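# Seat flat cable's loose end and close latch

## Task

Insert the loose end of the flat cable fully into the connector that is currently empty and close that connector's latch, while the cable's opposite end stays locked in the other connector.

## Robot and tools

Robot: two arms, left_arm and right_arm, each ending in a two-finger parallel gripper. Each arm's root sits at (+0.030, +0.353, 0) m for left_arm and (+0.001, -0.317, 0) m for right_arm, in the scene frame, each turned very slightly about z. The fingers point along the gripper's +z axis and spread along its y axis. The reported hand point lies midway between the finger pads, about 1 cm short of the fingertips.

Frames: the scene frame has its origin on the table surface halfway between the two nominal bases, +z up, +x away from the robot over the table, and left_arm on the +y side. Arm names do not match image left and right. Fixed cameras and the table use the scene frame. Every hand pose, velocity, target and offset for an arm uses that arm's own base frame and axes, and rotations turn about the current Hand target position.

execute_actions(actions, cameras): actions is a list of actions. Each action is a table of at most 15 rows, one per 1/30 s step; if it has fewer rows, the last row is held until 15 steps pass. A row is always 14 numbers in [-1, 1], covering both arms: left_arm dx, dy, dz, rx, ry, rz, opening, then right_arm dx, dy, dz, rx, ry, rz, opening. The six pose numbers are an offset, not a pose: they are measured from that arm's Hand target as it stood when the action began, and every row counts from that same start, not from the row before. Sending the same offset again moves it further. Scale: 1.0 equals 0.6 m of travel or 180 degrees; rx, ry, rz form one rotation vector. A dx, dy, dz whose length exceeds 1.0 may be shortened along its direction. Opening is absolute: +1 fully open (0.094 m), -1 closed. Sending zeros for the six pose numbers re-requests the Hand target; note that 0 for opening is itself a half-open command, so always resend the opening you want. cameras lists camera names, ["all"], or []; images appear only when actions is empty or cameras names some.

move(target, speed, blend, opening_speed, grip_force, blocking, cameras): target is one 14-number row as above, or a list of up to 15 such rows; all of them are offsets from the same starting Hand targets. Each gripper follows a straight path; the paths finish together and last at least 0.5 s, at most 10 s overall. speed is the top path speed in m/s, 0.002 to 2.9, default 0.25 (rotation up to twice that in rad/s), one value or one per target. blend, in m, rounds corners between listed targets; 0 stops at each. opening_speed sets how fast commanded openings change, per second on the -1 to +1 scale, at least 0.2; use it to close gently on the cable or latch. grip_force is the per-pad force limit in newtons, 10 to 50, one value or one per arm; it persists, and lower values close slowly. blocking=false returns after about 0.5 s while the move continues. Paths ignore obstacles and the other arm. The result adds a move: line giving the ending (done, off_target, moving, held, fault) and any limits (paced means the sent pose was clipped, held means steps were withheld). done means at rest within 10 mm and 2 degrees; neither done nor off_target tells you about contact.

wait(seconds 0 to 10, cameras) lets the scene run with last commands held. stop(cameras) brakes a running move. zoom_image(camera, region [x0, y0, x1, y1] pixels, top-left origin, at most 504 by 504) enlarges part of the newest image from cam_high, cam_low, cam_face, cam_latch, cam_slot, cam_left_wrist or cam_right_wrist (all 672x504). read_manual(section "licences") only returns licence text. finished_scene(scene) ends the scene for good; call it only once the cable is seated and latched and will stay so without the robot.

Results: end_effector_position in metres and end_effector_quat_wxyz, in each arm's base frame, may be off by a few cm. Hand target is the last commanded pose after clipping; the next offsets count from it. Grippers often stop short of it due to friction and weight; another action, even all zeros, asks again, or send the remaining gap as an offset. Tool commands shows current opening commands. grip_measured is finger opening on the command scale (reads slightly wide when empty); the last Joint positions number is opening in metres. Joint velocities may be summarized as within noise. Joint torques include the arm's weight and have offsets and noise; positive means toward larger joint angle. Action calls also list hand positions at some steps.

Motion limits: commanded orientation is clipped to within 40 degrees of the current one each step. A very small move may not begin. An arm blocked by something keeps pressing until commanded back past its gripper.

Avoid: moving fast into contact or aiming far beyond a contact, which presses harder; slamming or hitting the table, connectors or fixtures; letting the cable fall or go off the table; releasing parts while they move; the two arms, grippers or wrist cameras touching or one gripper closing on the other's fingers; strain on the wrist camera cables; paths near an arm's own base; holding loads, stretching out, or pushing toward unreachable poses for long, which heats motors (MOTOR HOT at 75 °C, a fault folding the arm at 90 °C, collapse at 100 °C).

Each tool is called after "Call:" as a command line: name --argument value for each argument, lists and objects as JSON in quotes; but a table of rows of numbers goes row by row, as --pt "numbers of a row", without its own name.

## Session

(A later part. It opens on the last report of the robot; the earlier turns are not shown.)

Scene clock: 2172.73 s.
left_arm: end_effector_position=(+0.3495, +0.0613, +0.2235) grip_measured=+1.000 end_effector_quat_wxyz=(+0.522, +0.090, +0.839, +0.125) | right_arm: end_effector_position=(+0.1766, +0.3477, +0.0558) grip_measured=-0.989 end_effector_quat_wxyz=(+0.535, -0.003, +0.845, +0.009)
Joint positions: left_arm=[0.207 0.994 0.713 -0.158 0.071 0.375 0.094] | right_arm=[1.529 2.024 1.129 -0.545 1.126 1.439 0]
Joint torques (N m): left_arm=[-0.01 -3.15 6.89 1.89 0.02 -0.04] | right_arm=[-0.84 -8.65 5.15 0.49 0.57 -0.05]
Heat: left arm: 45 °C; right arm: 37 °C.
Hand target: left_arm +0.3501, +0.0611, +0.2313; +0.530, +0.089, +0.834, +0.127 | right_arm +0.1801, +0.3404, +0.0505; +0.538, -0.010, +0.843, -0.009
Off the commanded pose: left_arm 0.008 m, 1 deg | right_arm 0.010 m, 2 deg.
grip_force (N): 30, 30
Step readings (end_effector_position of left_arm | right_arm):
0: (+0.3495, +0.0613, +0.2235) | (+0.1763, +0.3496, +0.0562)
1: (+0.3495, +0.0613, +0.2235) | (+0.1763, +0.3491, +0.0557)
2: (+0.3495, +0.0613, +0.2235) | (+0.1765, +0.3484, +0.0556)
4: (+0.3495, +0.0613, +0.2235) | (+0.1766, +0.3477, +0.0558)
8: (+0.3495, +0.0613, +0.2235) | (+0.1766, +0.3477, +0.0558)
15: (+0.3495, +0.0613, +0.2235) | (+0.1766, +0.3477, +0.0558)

Call:
wait --seconds 0.1 --cameras '["cam_latch","cam_slot","cam_face"]'

Call:
zoom_image --camera "cam_latch" --region '[350, 220, 385, 280]'

Call:
zoom_image --camera "cam_slot" --region '[345, 210, 475, 320]'

Call:
zoom_image --camera "cam_face" --region '[238, 155, 318, 205]'

Scene clock: 2187.73 s.
left_arm: end_effector_position=(+0.3495, +0.0613, +0.2235) grip_measured=+1.000 end_effector_quat_wxyz=(+0.522, +0.090, +0.839, +0.125) | right_arm: end_effector_position=(+0.1766, +0.3477, +0.0558) grip_measured=-0.989 end_effector_quat_wxyz=(+0.535, -0.003, +0.845, +0.009)
Joint positions: left_arm=[0.207 0.994 0.713 -0.158 0.071 0.375 0.094] | right_arm=[1.529 2.024 1.129 -0.545 1.126 1.439 0]
Joint torques (N m): left_arm=[-0.02 -3.12 6.89 1.89 0.02 -0.04] | right_arm=[-0.62 -8.75 5 0.52 0.58 -0.06]
Heat: left arm: 45 °C; right arm: 37 °C.
Hand target: left_arm +0.3501, +0.0611, +0.2313; +0.530, +0.089, +0.834, +0.127 | right_arm +0.1801, +0.3404, +0.0505; +0.538, -0.010, +0.843, -0.009
Tool commands: left_gripper/opening=+1.0 right_gripper/opening=-1.0
Off the commanded pose: left_arm 0.008 m, 1 deg | right_arm 0.010 m, 2 deg.
grip_force (N): 30, 30
wait: 0.10 s; at rest from the start
Images, in order (width x height): cam_face 672x504, cam_latch 672x504, cam_slot 672x504.

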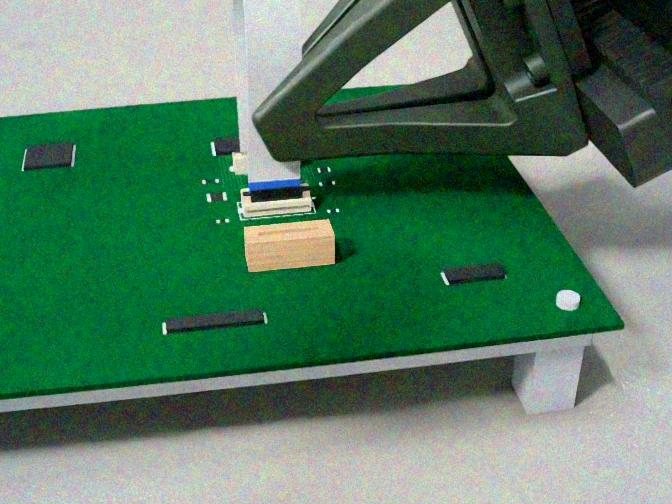

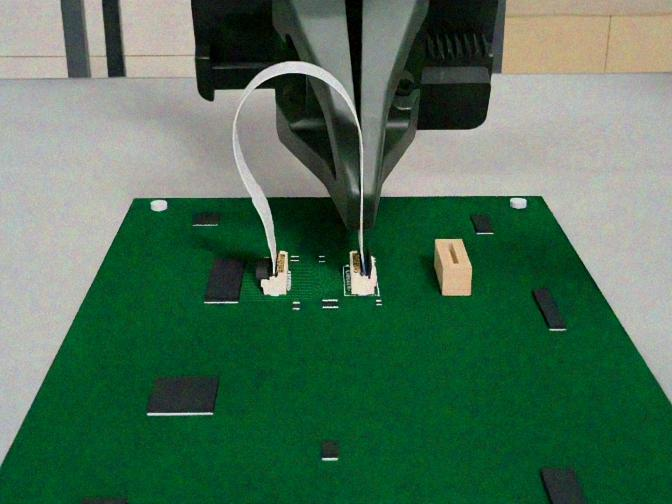

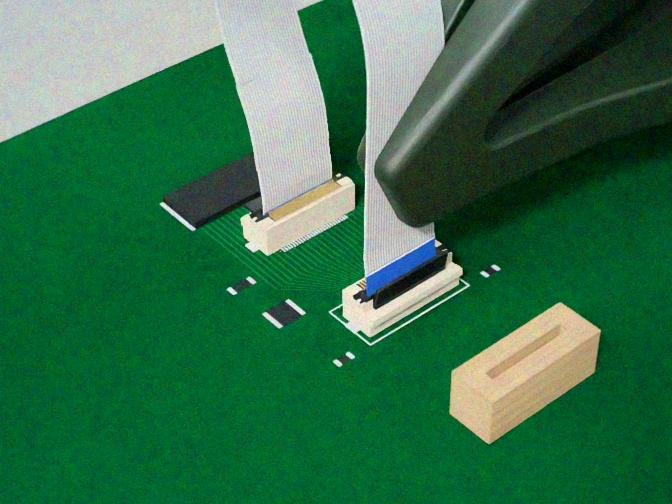

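Scaled by 8.400 from the camera's 672x504 image, which has a finer 960x720 frame.

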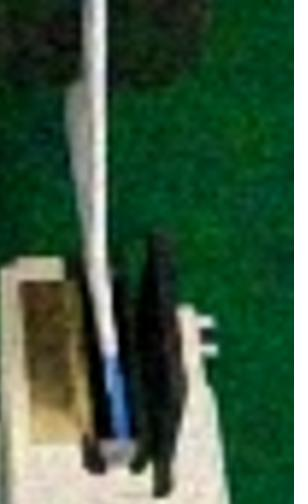

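Scaled by 3.877 from the camera's 672x504 image, which has a finer 960x720 frame.

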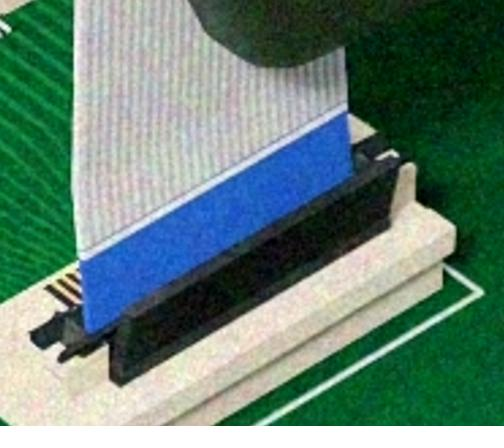

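Scaled by 6.300 from the camera's 672x504 image, which has a finer 960x720 frame.

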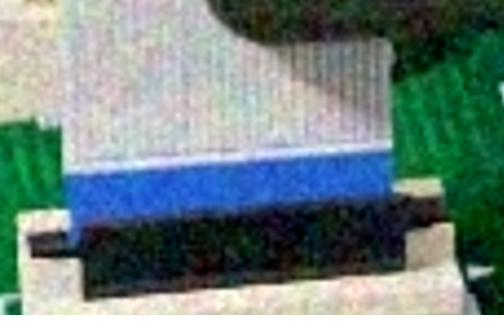

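Call:
execute_actions --actions '[[[0,0,0,0,0,0,1,0,0,-0.001,0,0,0,-1],[0,0,0,0,0,0,1,0,0,-0.002,0,0,0,-1],[0,0,0,0,0,0,1,0,0,-0.003,0,0,0,-1]]]'

Scene clock: 2208.67 s.
left_arm: end_effector_position=(+0.3495, +0.0613, +0.2235) grip_measured=+1.000 end_effector_quat_wxyz=(+0.522, +0.090, +0.839, +0.125) | right_arm: end_effector_position=(+0.1766, +0.3477, +0.0558) grip_measured=-0.989 end_effector_quat_wxyz=(+0.535, -0.003, +0.845, +0.009)
Joint positions: left_arm=[0.207 0.994 0.713 -0.158 0.071 0.375 0.094] | right_arm=[1.529 2.024 1.129 -0.545 1.126 1.439 0]
Joint torques (N m): left_arm=[-0.01 -3.14 6.91 1.89 0.01 -0.04] | right_arm=[-0.87 -8.38 4.9 0.52 0.6 -0.07]
Heat: left arm: 45 °C; right arm: 37 °C.
Hand target: left_arm +0.3501, +0.0611, +0.2313; +0.530, +0.089, +0.834, +0.127 | right_arm +0.1801, +0.3404, +0.0487; +0.538, -0.010, +0.843, -0.009
Off the commanded pose: left_arm 0.008 m, 1 deg | right_arm 0.011 m, 2 deg.
grip_force (N): 30, 30
Step readings (end_effector_position of left_arm | right_arm):
0: (+0.3495, +0.0613, +0.2235) | (+0.1766, +0.3477, +0.0558)
1: (+0.3495, +0.0613, +0.2235) | (+0.1766, +0.3477, +0.0558)
2: (+0.3495, +0.0613, +0.2235) | (+0.1766, +0.3477, +0.0558)
4: (+0.3495, +0.0613, +0.2235) | (+0.1766, +0.3477, +0.0558)
8: (+0.3495, +0.0613, +0.2235) | (+0.1766, +0.3477, +0.0558)
15: (+0.3495, +0.0613, +0.2235) | (+0.1766, +0.3477, +0.0558)

Call:
execute_actions --actions '[[[0,0,0,0,0,0,1,0,0.001,-0.001,0,0,0,-1],[0,0,0,0,0,0,1,0,0.002,-0.002,0,0,0,-1],[0,0,0,0,0,0,1,0,0.003,-0.003,0,0,0,-1]]]'

Scene clock: 2215.33 s.
left_arm: end_effector_position=(+0.3495, +0.0613, +0.2235) grip_measured=+1.000 end_effector_quat_wxyz=(+0.522, +0.090, +0.839, +0.125) | right_arm: end_effector_position=(+0.1766, +0.3477, +0.0558) grip_measured=-0.989 end_effector_quat_wxyz=(+0.535, -0.003, +0.845, +0.009)
Joint positions: left_arm=[0.207 0.994 0.713 -0.158 0.071 0.375 0.094] | right_arm=[1.529 2.024 1.129 -0.545 1.126 1.439 0]
Joint torques (N m): left_arm=[0.01 -3.12 6.87 1.89 0.02 -0.04] | right_arm=[-0.64 -7.49 5.42 0.6 0.59 -0.02]
Heat: left arm: 45 °C; right arm: 37 °C.
Hand target: left_arm +0.3501, +0.0611, +0.2313; +0.530, +0.089, +0.834, +0.127 | right_arm +0.1801, +0.3422, +0.0469; +0.538, -0.010, +0.843, -0.009
Off the commanded pose: left_arm 0.008 m, 1 deg | right_arm 0.011 m, 2 deg.
grip_force (N): 30, 30
Step readings (end_effector_position of left_arm | right_arm):
0: (+0.3495, +0.0613, +0.2235) | (+0.1766, +0.3477, +0.0558)
1: (+0.3495, +0.0613, +0.2235) | (+0.1766, +0.3477, +0.0558)
2: (+0.3495, +0.0613, +0.2235) | (+0.1766, +0.3477, +0.0558)
4: (+0.3495, +0.0613, +0.2235) | (+0.1766, +0.3477, +0.0558)
8: (+0.3495, +0.0613, +0.2235) | (+0.1766, +0.3477, +0.0558)
15: (+0.3495, +0.0613, +0.2235) | (+0.1766, +0.3477, +0.0558)

Call:
execute_actions --actions '[[[0,0,0,0,0,0,1,0,0.001,-0.001,0,0,0,-1],[0,0,0,0,0,0,1,0,0.001,-0.002,0,0,0,-1],[0,0,0,0,0,0,1,0,0.001,-0.002,0,0,0,-1]]]' --cameras '["cam_latch","cam_slot","cam_face"]'

Call:
zoom_image --camera "cam_latch" --region '[350, 220, 385, 280]'

Call:
zoom_image --camera "cam_slot" --region '[345, 210, 475, 320]'

Call:
zoom_image --camera "cam_face" --region '[238, 155, 318, 205]'

Scene clock: 2223.90 s.
left_arm: end_effector_position=(+0.3495, +0.0613, +0.2235) grip_measured=+1.000 end_effector_quat_wxyz=(+0.522, +0.090, +0.839, +0.125) | right_arm: end_effector_position=(+0.1766, +0.3477, +0.0558) grip_measured=-0.989 end_effector_quat_wxyz=(+0.535, -0.003, +0.845, +0.009)
Joint positions: left_arm=[0.207 0.994 0.713 -0.158 0.071 0.375 0.094] | right_arm=[1.529 2.024 1.129 -0.545 1.126 1.439 0]
Joint torques (N m): left_arm=[-0.02 -3.14 6.89 1.89 0.02 -0.04] | right_arm=[-0.84 -7.16 5.6 0.61 0.56 0.01]
Heat: left arm: 45 °C; right arm: 37 °C.
Hand target: left_arm +0.3501, +0.0611, +0.2313; +0.530, +0.089, +0.834, +0.127 | right_arm +0.1801, +0.3428, +0.0457; +0.538, -0.010, +0.843, -0.009
Off the commanded pose: left_arm 0.008 m, 1 deg | right_arm 0.012 m, 2 deg.
grip_force (N): 30, 30
Step readings (end_effector_position of left_arm | right_arm):
0: (+0.3495, +0.0613, +0.2235) | (+0.1766, +0.3477, +0.0558)
1: (+0.3495, +0.0613, +0.2235) | (+0.1766, +0.3477, +0.0558)
2: (+0.3495, +0.0613, +0.2235) | (+0.1766, +0.3477, +0.0558)
4: (+0.3495, +0.0613, +0.2235) | (+0.1766, +0.3477, +0.0558)
8: (+0.3495, +0.0613, +0.2235) | (+0.1766, +0.3477, +0.0558)
15: (+0.3495, +0.0613, +0.2235) | (+0.1766, +0.3477, +0.0558)
Images, in order (width x height): cam_face 672x504, cam_latch 672x504, cam_slot 672x504.

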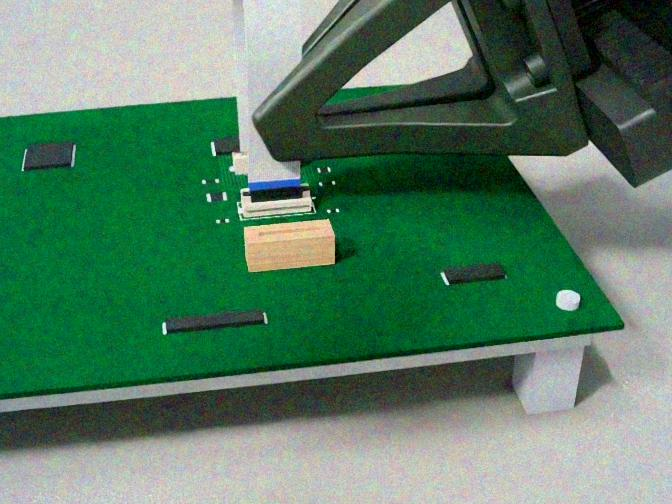

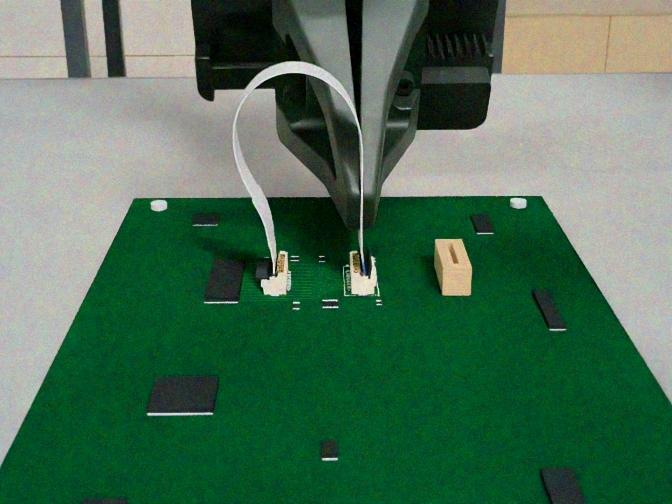

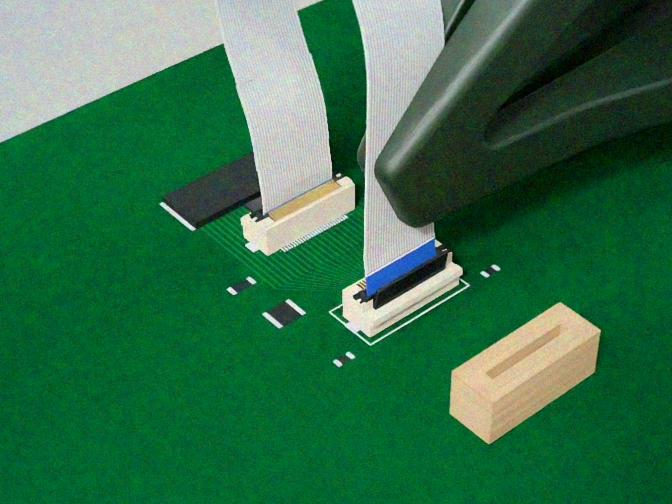

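Scaled by 8.400 from the camera's 672x504 image, which has a finer 960x720 frame.

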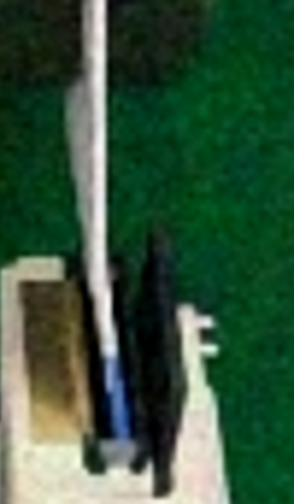

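Scaled by 3.877 from the camera's 672x504 image, which has a finer 960x720 frame.

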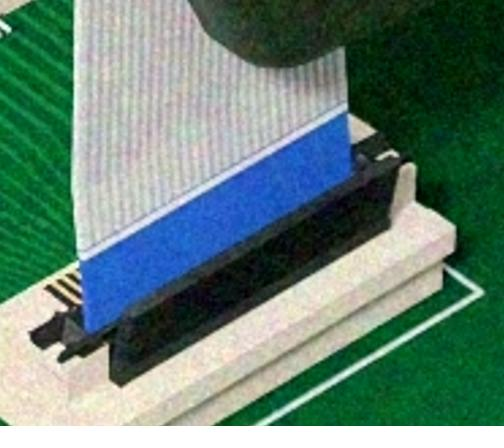

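Scaled by 6.300 from the camera's 672x504 image, which has a finer 960x720 frame.

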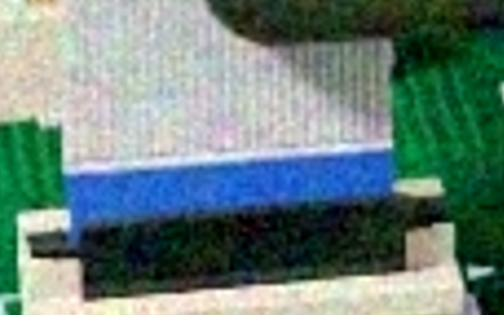

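Call:
execute_actions --actions '[[[0,0,0,0,0,0,1,0,0.004,-0.01,0,0,0,-1],[0,0,0,0,0,0,1,0,0.004,-0.01,0,0,0,-1],[0,0,0,0,0,0,1,0,0,0,0,0,0,-1]]]'

Scene clock: 2230.03 s.
left_arm: end_effector_position=(+0.3495, +0.0613, +0.2235) grip_measured=+1.000 end_effector_quat_wxyz=(+0.522, +0.090, +0.839, +0.125) | right_arm: end_effector_position=(+0.1763, +0.3482, +0.0555) grip_measured=-0.989 end_effector_quat_wxyz=(+0.540, -0.005, +0.842, +0.008)
Joint positions: left_arm=[0.207 0.994 0.713 -0.158 0.071 0.375 0.094] | right_arm=[1.532 2.031 1.129 -0.542 1.137 1.439 0]
Joint torques (N m): left_arm=[-0.03 -3.14 6.9 1.89 0.02 -0.04] | right_arm=[-0.98 -7.54 5.55 0.53 0.51 -0.03]
Heat: left arm: 45 °C; right arm: 37 °C.
Hand target: left_arm +0.3501, +0.0611, +0.2313; +0.530, +0.089, +0.834, +0.127 | right_arm +0.1800, +0.3428, +0.0456; +0.538, -0.010, +0.843, -0.009
Off the commanded pose: left_arm 0.008 m, 1 deg | right_arm 0.012 m, 2 deg.
grip_force (N): 30, 30
Step readings (end_effector_position of left_arm | right_arm):
0: (+0.3495, +0.0613, +0.2235) | (+0.1766, +0.3477, +0.0558)
1: (+0.3495, +0.0613, +0.2235) | (+0.1767, +0.3477, +0.0552)
2: (+0.3495, +0.0613, +0.2235) | (+0.1765, +0.3480, +0.0550)
4: (+0.3495, +0.0613, +0.2235) | (+0.1763, +0.3482, +0.0555)
8: (+0.3495, +0.0613, +0.2235) | (+0.1763, +0.3482, +0.0555)
15: (+0.3495, +0.0613, +0.2235) | (+0.1763, +0.3482, +0.0555)

Call:
wait --seconds 0.1 --cameras '["cam_latch","cam_slot","cam_face"]'

Call:
zoom_image --camera "cam_latch" --region '[350, 220, 385, 280]'

Call:
zoom_image --camera "cam_slot" --region '[345, 210, 475, 320]'

Call:
zoom_image --camera "cam_face" --region '[238, 155, 318, 205]'

Scene clock: 2242.37 s.
left_arm: end_effector_position=(+0.3495, +0.0613, +0.2235) grip_measured=+1.000 end_effector_quat_wxyz=(+0.522, +0.090, +0.839, +0.125) | right_arm: end_effector_position=(+0.1763, +0.3482, +0.0555) grip_measured=-0.989 end_effector_quat_wxyz=(+0.540, -0.005, +0.842, +0.008)
Joint positions: left_arm=[0.207 0.994 0.713 -0.158 0.071 0.375 0.094] | right_arm=[1.532 2.031 1.129 -0.542 1.137 1.439 0]
Joint torques (N m): left_arm=[-0.01 -3.14 6.89 1.89 0.01 -0.05] | right_arm=[-0.96 -7.64 5.52 0.57 0.47 -0.05]
Heat: left arm: 45 °C; right arm: 37 °C.
Hand target: left_arm +0.3501, +0.0611, +0.2313; +0.530, +0.089, +0.834, +0.127 | right_arm +0.1800, +0.3428, +0.0456; +0.538, -0.010, +0.843, -0.009
Tool commands: left_gripper/opening=+1.0 right_gripper/opening=-1.0
Off the commanded pose: left_arm 0.008 m, 1 deg | right_arm 0.012 m, 2 deg.
grip_force (N): 30, 30
wait: 0.10 s; at rest from the start
Images, in order (width x height): cam_face 672x504, cam_latch 672x504, cam_slot 672x504.

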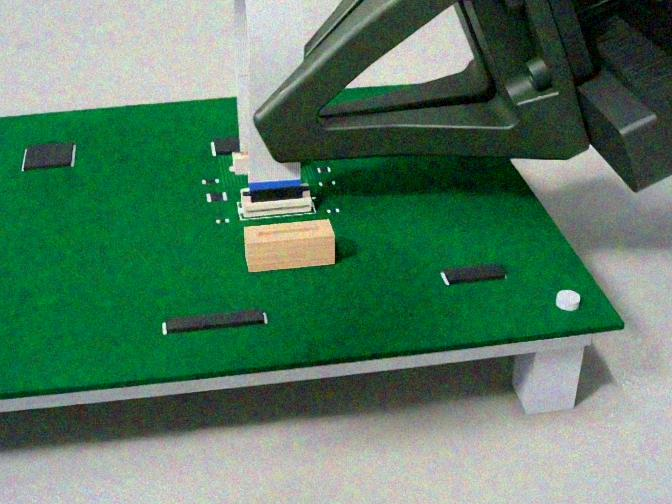

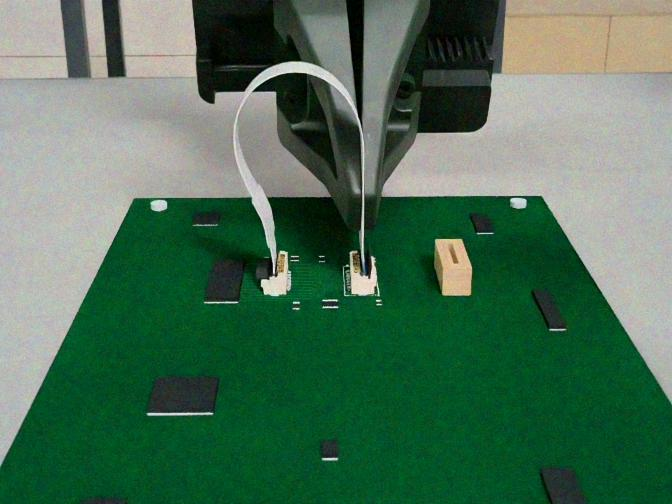

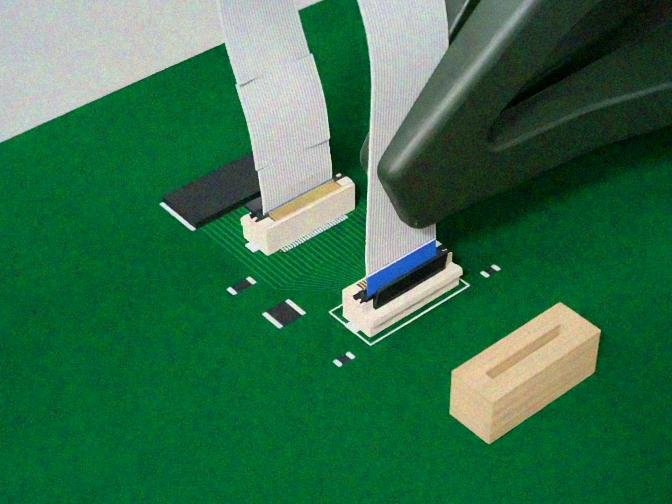

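Scaled by 8.400 from the camera's 672x504 image, which has a finer 960x720 frame.

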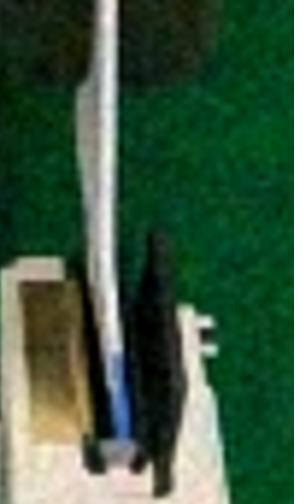

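Scaled by 3.877 from the camera's 672x504 image, which has a finer 960x720 frame.

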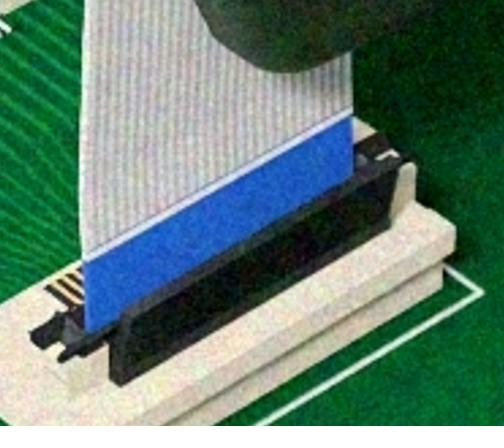

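Scaled by 6.300 from the camera's 672x504 image, which has a finer 960x720 frame.

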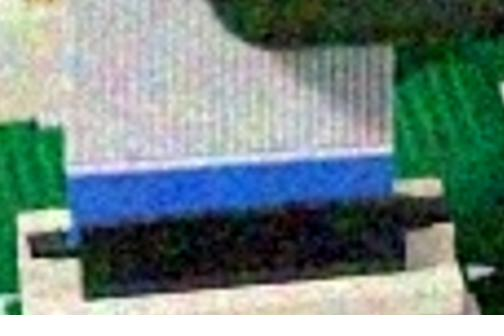

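Call:
execute_actions --actions '[[[0,0,0,0,0,0,1,0,0.012,0,0,0,0,-1],[0,0,0,0,0,0,1,0,0.012,0,0,0,0,-1],[0,0,0,0,0,0,1,0,0,0,0,0,0,-1]]]'

Scene clock: 2264.10 s.
left_arm: end_effector_position=(+0.3495, +0.0613, +0.2235) grip_measured=+1.000 end_effector_quat_wxyz=(+0.522, +0.090, +0.839, +0.125) | right_arm: end_effector_position=(+0.1763, +0.3501, +0.0555) grip_measured=-0.989 end_effector_quat_wxyz=(+0.540, -0.004, +0.841, +0.009)
Joint positions: left_arm=[0.207 0.994 0.713 -0.158 0.071 0.375 0.094] | right_arm=[1.532 2.036 1.136 -0.54 1.138 1.439 0]
Joint torques (N m): left_arm=[-0.01 -3.12 6.9 1.88 0.02 -0.04] | right_arm=[-1.1 -8.09 5.01 0.58 0.43 -0.02]
Heat: left arm: 45 °C; right arm: 37 °C.
Hand target: left_arm +0.3501, +0.0611, +0.2313; +0.530, +0.089, +0.834, +0.127 | right_arm +0.1800, +0.3429, +0.0457; +0.538, -0.010, +0.843, -0.009
Off the commanded pose: left_arm 0.008 m, 1 deg | right_arm 0.013 m, 2 deg.
grip_force (N): 30, 30
Step readings (end_effector_position of left_arm | right_arm):
0: (+0.3495, +0.0613, +0.2235) | (+0.1763, +0.3482, +0.0555)
1: (+0.3495, +0.0613, +0.2235) | (+0.1763, +0.3484, +0.0554)
2: (+0.3495, +0.0613, +0.2235) | (+0.1764, +0.3493, +0.0555)
4: (+0.3495, +0.0613, +0.2235) | (+0.1763, +0.3501, +0.0555)
8: (+0.3495, +0.0613, +0.2235) | (+0.1763, +0.3501, +0.0555)
15: (+0.3495, +0.0613, +0.2235) | (+0.1763, +0.3501, +0.0555)

Call:
execute_actions --actions '[]' --cameras '["cam_latch","cam_face","cam_slot"]'

Call:
zoom_image --camera "cam_latch" --region '[350, 220, 385, 280]'

Call:
zoom_image --camera "cam_face" --region '[238, 155, 318, 205]'

Call:
zoom_image --camera "cam_slot" --region '[345, 210, 475, 320]'

Scene clock: 2311.80 s.
left_arm: end_effector_position=(+0.3495, +0.0613, +0.2235) grip_measured=+1.000 end_effector_quat_wxyz=(+0.522, +0.090, +0.839, +0.125) | right_arm: end_effector_position=(+0.1763, +0.3501, +0.0555) grip_measured=-0.989 end_effector_quat_wxyz=(+0.540, -0.004, +0.841, +0.009)
Joint positions: left_arm=[0.207 0.994 0.713 -0.158 0.071 0.375 0.094] | right_arm=[1.532 2.036 1.136 -0.54 1.138 1.439 0]
Joint velocities: within noise
Joint torques (N m): left_arm=[-0.01 -3.12 6.89 1.9 0.02 -0.05] | right_arm=[-1.06 -8.14 4.88 0.51 0.48 -0.02]
Heat: left arm: 45 °C; right arm: 37 °C.
Hand target: left_arm +0.3501, +0.0611, +0.2313; +0.530, +0.089, +0.834, +0.127 | right_arm +0.1800, +0.3429, +0.0457; +0.538, -0.010, +0.843, -0.009
Tool commands: left_gripper/opening=+1.0 right_gripper/opening=-1.0
Off the commanded pose: left_arm 0.008 m, 1 deg | right_arm 0.013 m, 2 deg.
grip_force (N): 30, 30
Images, in order (width x height): cam_face 672x504, cam_latch 672x504, cam_slot 672x504.

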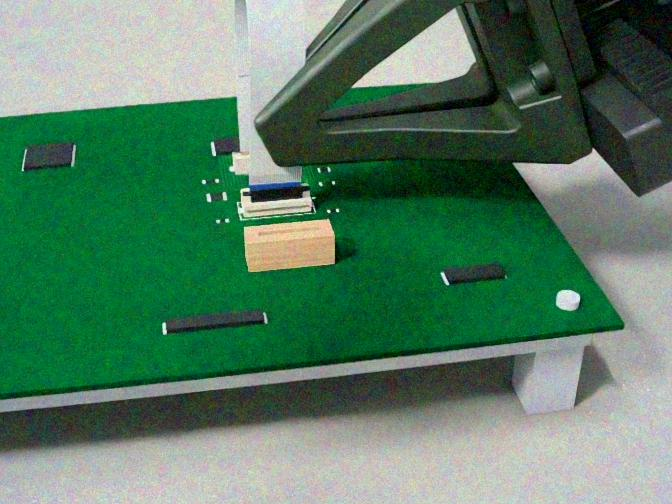

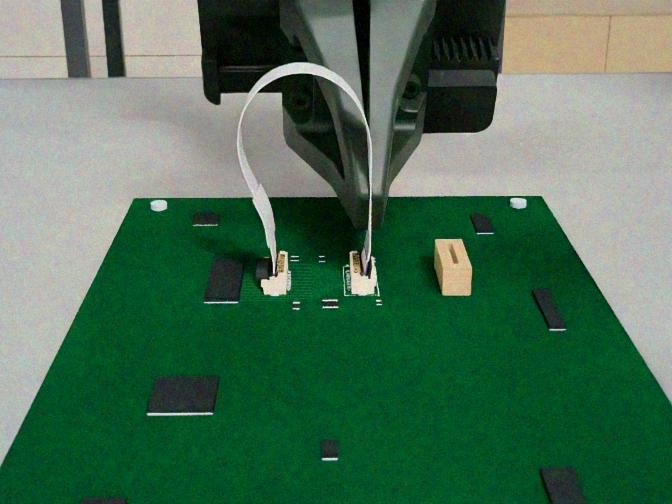

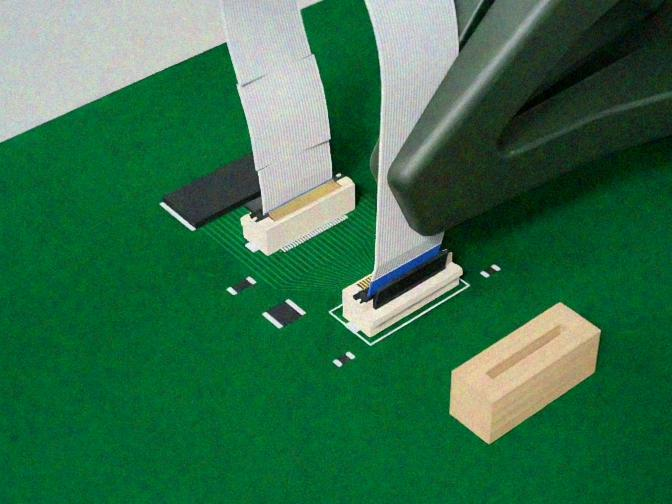

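Scaled by 8.400 from the camera's 672x504 image, which has a finer 960x720 frame.

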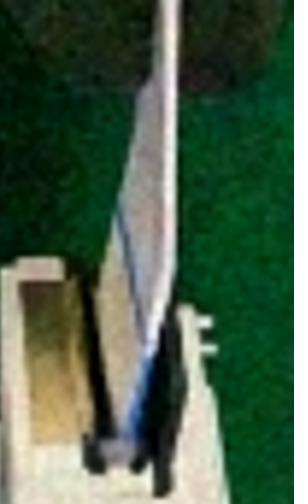

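Scaled by 6.300 from the camera's 672x504 image, which has a finer 960x720 frame.

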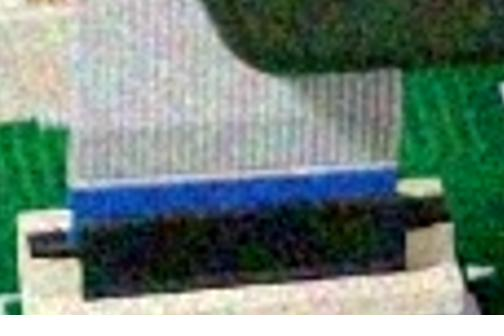

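Scaled by 3.877 from the camera's 672x504 image, which has a finer 960x720 frame.

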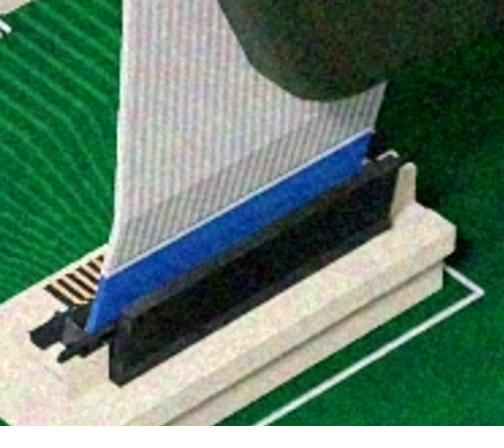

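Call:
execute_actions --actions '[[[0,0,0,0,0,0,1,0,-0.005,-0.006,0,0,0,-1],[0,0,0,0,0,0,1,0,-0.005,-0.006,0,0,0,-1],[0,0,0,0,0,0,1,0,0,0,0,0,0,-1]]]' --cameras '["cam_latch","cam_face","cam_slot"]'

Call:
zoom_image --camera "cam_latch" --region '[350, 220, 385, 280]'

Call:
zoom_image --camera "cam_face" --region '[238, 155, 318, 205]'

Scene clock: 2327.43 s.
left_arm: end_effector_position=(+0.3495, +0.0613, +0.2235) grip_measured=+1.000 end_effector_quat_wxyz=(+0.522, +0.090, +0.839, +0.125) | right_arm: end_effector_position=(+0.1763, +0.3507, +0.0554) grip_measured=-0.989 end_effector_quat_wxyz=(+0.540, -0.003, +0.841, +0.011)
Joint positions: left_arm=[0.207 0.994 0.713 -0.158 0.071 0.375 0.094] | right_arm=[1.532 2.036 1.136 -0.537 1.137 1.439 0]
Joint torques (N m): left_arm=[-0.02 -3.14 6.9 1.89 0.01 -0.04] | right_arm=[-1.1 -8.39 5.05 0.5 0.46 0]
Heat: left arm: 45 °C; right arm: 37 °C.
Hand target: left_arm +0.3501, +0.0611, +0.2313; +0.530, +0.089, +0.834, +0.127 | right_arm +0.1800, +0.3429, +0.0457; +0.538, -0.010, +0.843, -0.009
Off the commanded pose: left_arm 0.008 m, 1 deg | right_arm 0.013 m, 2 deg.
grip_force (N): 30, 30
Step readings (end_effector_position of left_arm | right_arm):
0: (+0.3495, +0.0613, +0.2235) | (+0.1763, +0.3501, +0.0555)
1: (+0.3495, +0.0613, +0.2235) | (+0.1763, +0.3503, +0.0555)
2: (+0.3495, +0.0613, +0.2235) | (+0.1763, +0.3506, +0.0554)
4: (+0.3495, +0.0613, +0.2235) | (+0.1763, +0.3507, +0.0554)
8: (+0.3495, +0.0613, +0.2235) | (+0.1763, +0.3507, +0.0554)
15: (+0.3495, +0.0613, +0.2235) | (+0.1763, +0.3507, +0.0554)
Images, in order (width x height): cam_face 672x504, cam_latch 672x504, cam_slot 672x504.

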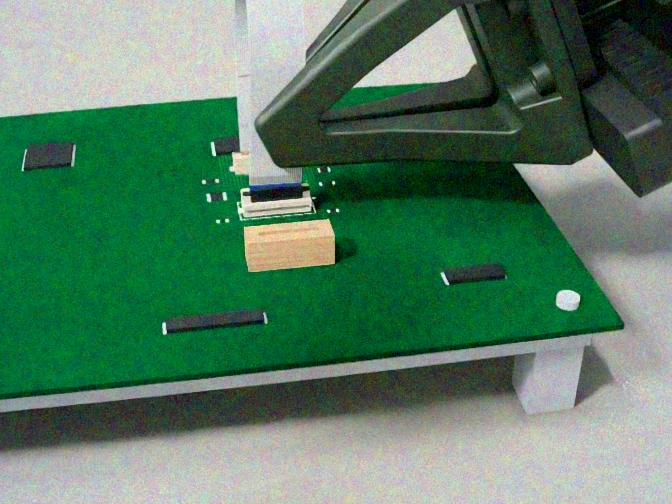

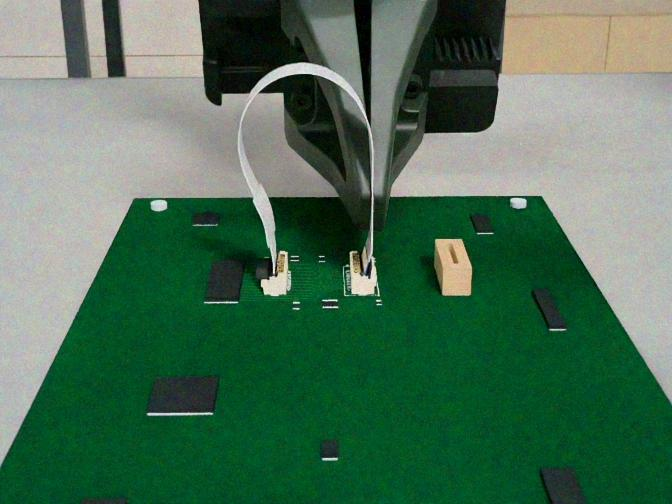

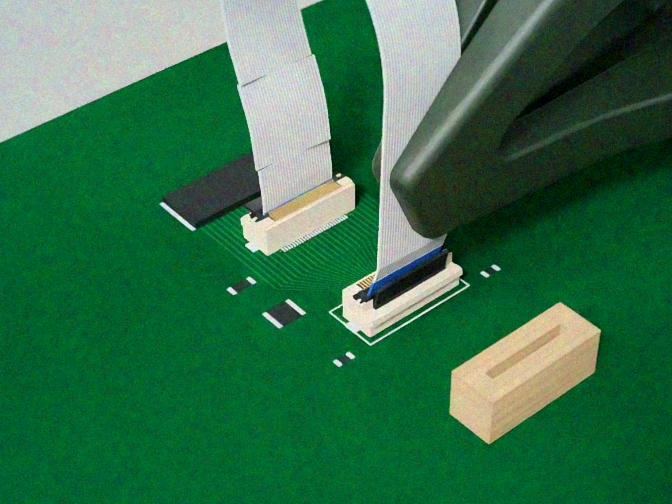

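Scaled by 8.400 from the camera's 672x504 image, which has a finer 960x720 frame.

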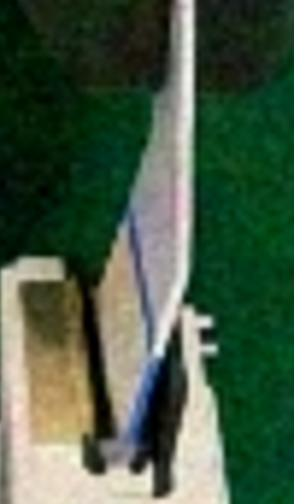

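Scaled by 6.300 from the camera's 672x504 image, which has a finer 960x720 frame.

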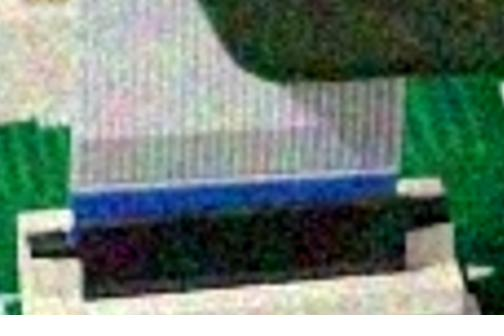

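Call:
execute_actions --actions '[[[0,0,0,0,0,0,1,0,-0.009,-0.005,0,0,0,-1],[0,0,0,0,0,0,1,0,-0.009,-0.005,0,0,0,-1],[0,0,0,0,0,0,1,0,0,0,0,0,0,-1]]]' --cameras '["cam_latch","cam_face","cam_slot"]'

Call:
zoom_image --camera "cam_latch" --region '[350, 220, 385, 280]'

Call:
zoom_image --camera "cam_face" --region '[238, 155, 318, 205]'

Scene clock: 2339.80 s.
left_arm: end_effector_position=(+0.3495, +0.0613, +0.2235) grip_measured=+1.000 end_effector_quat_wxyz=(+0.522, +0.090, +0.839, +0.125) | right_arm: end_effector_position=(+0.1763, +0.3502, +0.0551) grip_measured=-0.989 end_effector_quat_wxyz=(+0.542, -0.003, +0.840, +0.012)
Joint positions: left_arm=[0.207 0.994 0.713 -0.158 0.071 0.375 0.094] | right_arm=[1.533 2.036 1.131 -0.529 1.142 1.439 0]
Joint torques (N m): left_arm=[-0.02 -3.14 6.9 1.89 0.02 -0.04] | right_arm=[-0.99 -8.31 5.57 0.44 0.48 -0.04]
Heat: left arm: 45 °C; right arm: 37 °C.
Hand target: left_arm +0.3501, +0.0611, +0.2313; +0.530, +0.089, +0.834, +0.127 | right_arm +0.1801, +0.3428, +0.0457; +0.538, -0.010, +0.843, -0.009
Off the commanded pose: left_arm 0.008 m, 1 deg | right_arm 0.012 m, 3 deg.
grip_force (N): 30, 30
Step readings (end_effector_position of left_arm | right_arm):
0: (+0.3495, +0.0613, +0.2235) | (+0.1763, +0.3507, +0.0554)
1: (+0.3495, +0.0613, +0.2235) | (+0.1763, +0.3505, +0.0550)
2: (+0.3495, +0.0613, +0.2235) | (+0.1764, +0.3502, +0.0548)
4: (+0.3495, +0.0613, +0.2235) | (+0.1763, +0.3502, +0.0551)
8: (+0.3495, +0.0613, +0.2235) | (+0.1763, +0.3502, +0.0551)
15: (+0.3495, +0.0613, +0.2235) | (+0.1763, +0.3502, +0.0551)
Images, in order (width x height): cam_face 672x504, cam_latch 672x504, cam_slot 672x504.

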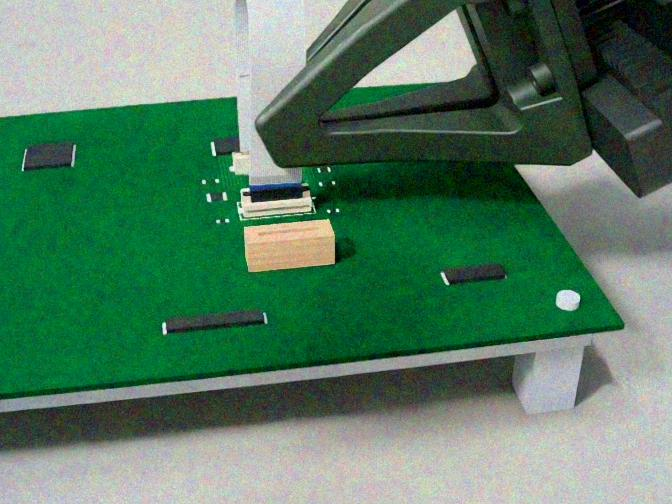

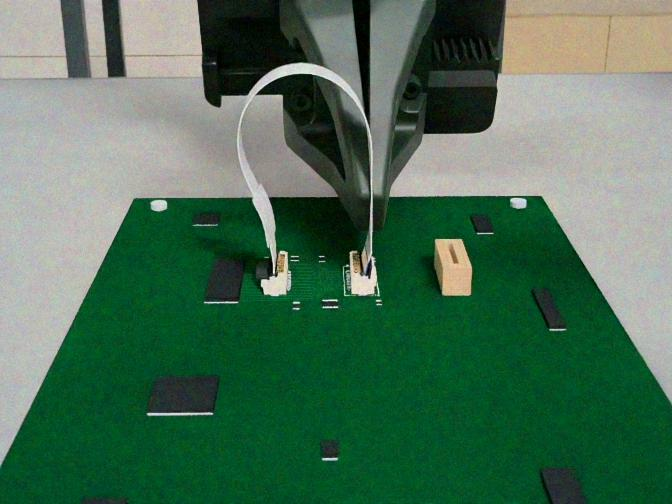

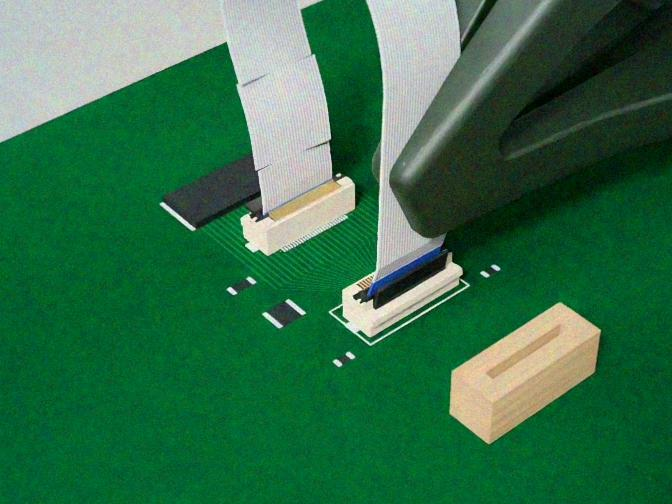

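Scaled by 8.400 from the camera's 672x504 image, which has a finer 960x720 frame.

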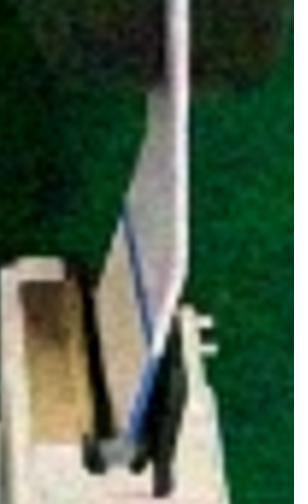

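Scaled by 6.300 from the camera's 672x504 image, which has a finer 960x720 frame.

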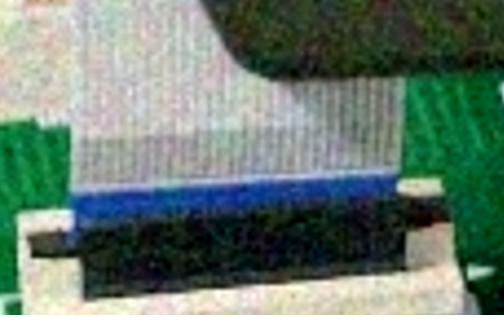

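Call:
execute_actions --actions '[[[0,0,0,0,0,0,1,0,-0.011,-0.005,0,0,0,-1],[0,0,0,0,0,0,1,0,-0.011,-0.005,0,0,0,-1],[0,0,0,0,0,0,1,0,0,0,0,0,0,-1]]]' --cameras '["cam_latch","cam_face"]'

Call:
zoom_image --camera "cam_latch" --region '[350, 220, 385, 280]'

Call:
zoom_image --camera "cam_face" --region '[238, 155, 318, 205]'

Scene clock: 2349.03 s.
left_arm: end_effector_position=(+0.3495, +0.0613, +0.2235) grip_measured=+1.000 end_effector_quat_wxyz=(+0.522, +0.090, +0.839, +0.125) | right_arm: end_effector_position=(+0.1762, +0.3501, +0.0549) grip_measured=-0.989 end_effector_quat_wxyz=(+0.544, -0.002, +0.839, +0.013)
Joint positions: left_arm=[0.207 0.994 0.713 -0.158 0.071 0.375 0.094] | right_arm=[1.534 2.036 1.127 -0.521 1.145 1.439 0]
Joint torques (N m): left_arm=[-0.01 -3.14 6.91 1.89 0.02 -0.04] | right_arm=[-1.17 -8.17 5.65 0.35 0.42 -0.03]
Heat: left arm: 45 °C; right arm: 37 °C.
Hand target: left_arm +0.3501, +0.0611, +0.2313; +0.530, +0.089, +0.834, +0.127 | right_arm +0.1800, +0.3429, +0.0456; +0.538, -0.010, +0.843, -0.009
Off the commanded pose: left_arm 0.008 m, 1 deg | right_arm 0.012 m, 3 deg.
grip_force (N): 30, 30
Step readings (end_effector_position of left_arm | right_arm):
0: (+0.3495, +0.0613, +0.2235) | (+0.1763, +0.3502, +0.0551)
1: (+0.3495, +0.0613, +0.2235) | (+0.1763, +0.3502, +0.0548)
2: (+0.3495, +0.0613, +0.2235) | (+0.1763, +0.3500, +0.0547)
4: (+0.3495, +0.0613, +0.2235) | (+0.1762, +0.3501, +0.0549)
8: (+0.3495, +0.0613, +0.2235) | (+0.1762, +0.3501, +0.0549)
15: (+0.3495, +0.0613, +0.2235) | (+0.1762, +0.3501, +0.0549)
Images, in order (width x height): cam_face 672x504, cam_latch 672x504.

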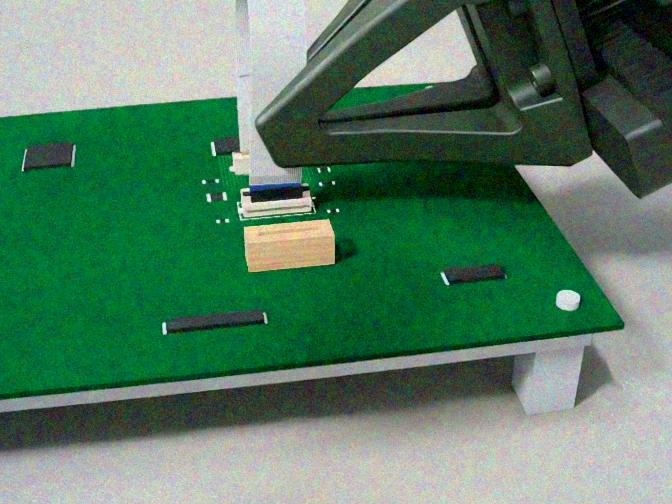

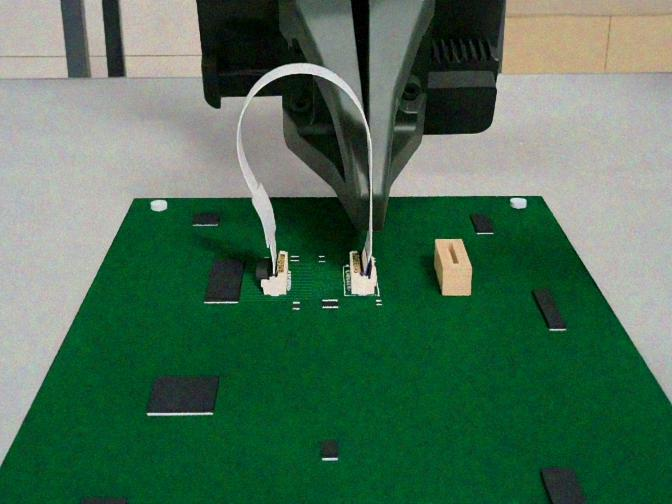

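Scaled by 8.400 from the camera's 672x504 image, which has a finer 960x720 frame.

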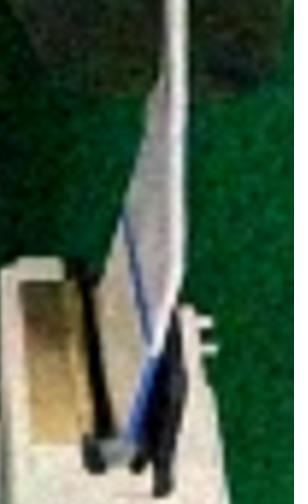

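Scaled by 6.300 from the camera's 672x504 image, which has a finer 960x720 frame.

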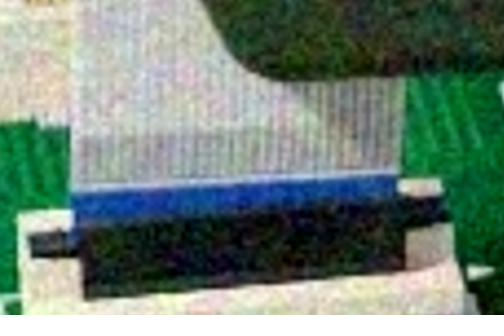

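Call:
execute_actions --actions '[[[0,0,0,0,0,0,1,0,-0.016,-0.003,0,0,0,-1],[0,0,0,0,0,0,1,0,-0.016,-0.003,0,0,0,-1],[0,0,0,0,0,0,1,0,0,0,0,0,0,-1]]]' --cameras '["cam_latch","cam_face"]'

Call:
zoom_image --camera "cam_latch" --region '[350, 220, 385, 280]'

Call:
zoom_image --camera "cam_face" --region '[238, 155, 318, 205]'

Scene clock: 2364.13 s.
left_arm: end_effector_position=(+0.3495, +0.0613, +0.2235) grip_measured=+1.000 end_effector_quat_wxyz=(+0.522, +0.090, +0.839, +0.125) | right_arm: end_effector_position=(+0.1762, +0.3466, +0.0548) grip_measured=-0.989 end_effector_quat_wxyz=(+0.546, -0.006, +0.838, +0.007)
Joint positions: left_arm=[0.207 0.994 0.713 -0.158 0.071 0.375 0.094] | right_arm=[1.535 2.033 1.119 -0.53 1.151 1.439 0]
Joint torques (N m): left_arm=[0.01 -3.12 6.89 1.89 0.02 -0.04] | right_arm=[-1.32 -8.03 6.41 0.42 0.38 -0.04]
Heat: left arm: 45 °C; right arm: 37 °C.
Hand target: left_arm +0.3501, +0.0611, +0.2313; +0.530, +0.089, +0.834, +0.127 | right_arm +0.1801, +0.3428, +0.0457; +0.538, -0.010, +0.843, -0.009
Off the commanded pose: left_arm 0.008 m, 1 deg | right_arm 0.011 m, 2 deg.
grip_force (N): 30, 30
Step readings (end_effector_position of left_arm | right_arm):
0: (+0.3495, +0.0613, +0.2235) | (+0.1762, +0.3501, +0.0549)
1: (+0.3495, +0.0613, +0.2235) | (+0.1762, +0.3498, +0.0546)
2: (+0.3495, +0.0613, +0.2235) | (+0.1762, +0.3493, +0.0547)
4: (+0.3495, +0.0613, +0.2235) | (+0.1763, +0.3487, +0.0550)
8: (+0.3495, +0.0613, +0.2235) | (+0.1763, +0.3486, +0.0550)
15: (+0.3495, +0.0613, +0.2235) | (+0.1762, +0.3483, +0.0550)
Images, in order (width x height): cam_face 672x504, cam_latch 672x504.

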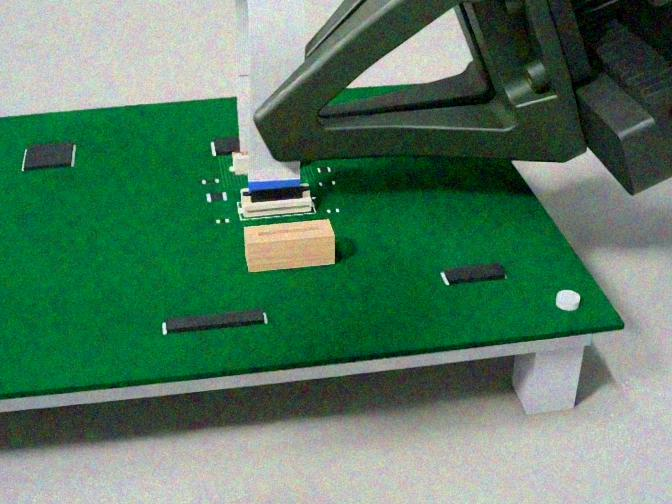

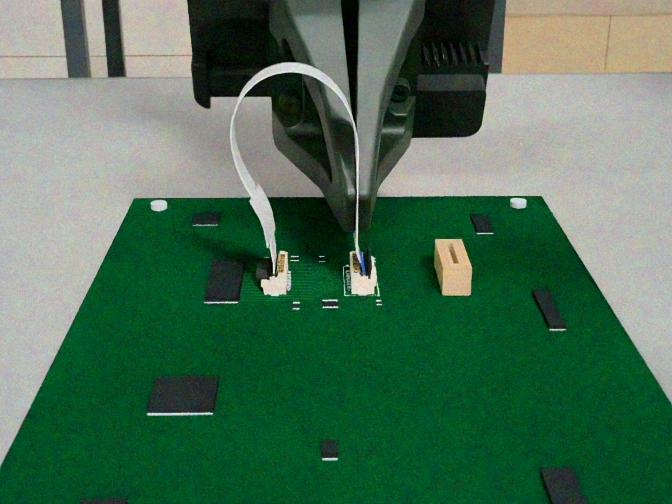

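Scaled by 8.400 from the camera's 672x504 image, which has a finer 960x720 frame.

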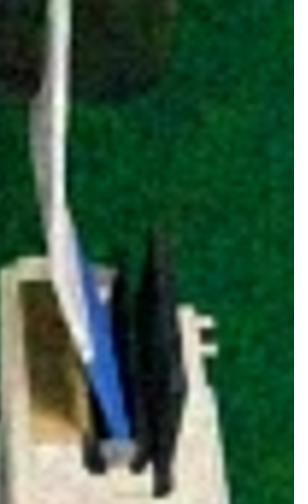

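Scaled by 6.300 from the camera's 672x504 image, which has a finer 960x720 frame.

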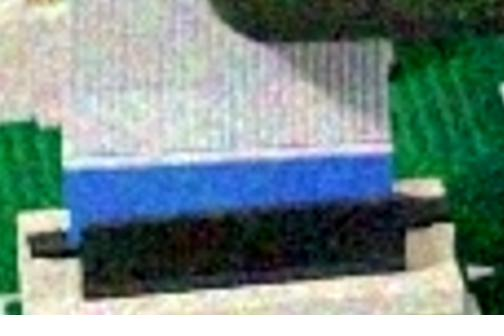

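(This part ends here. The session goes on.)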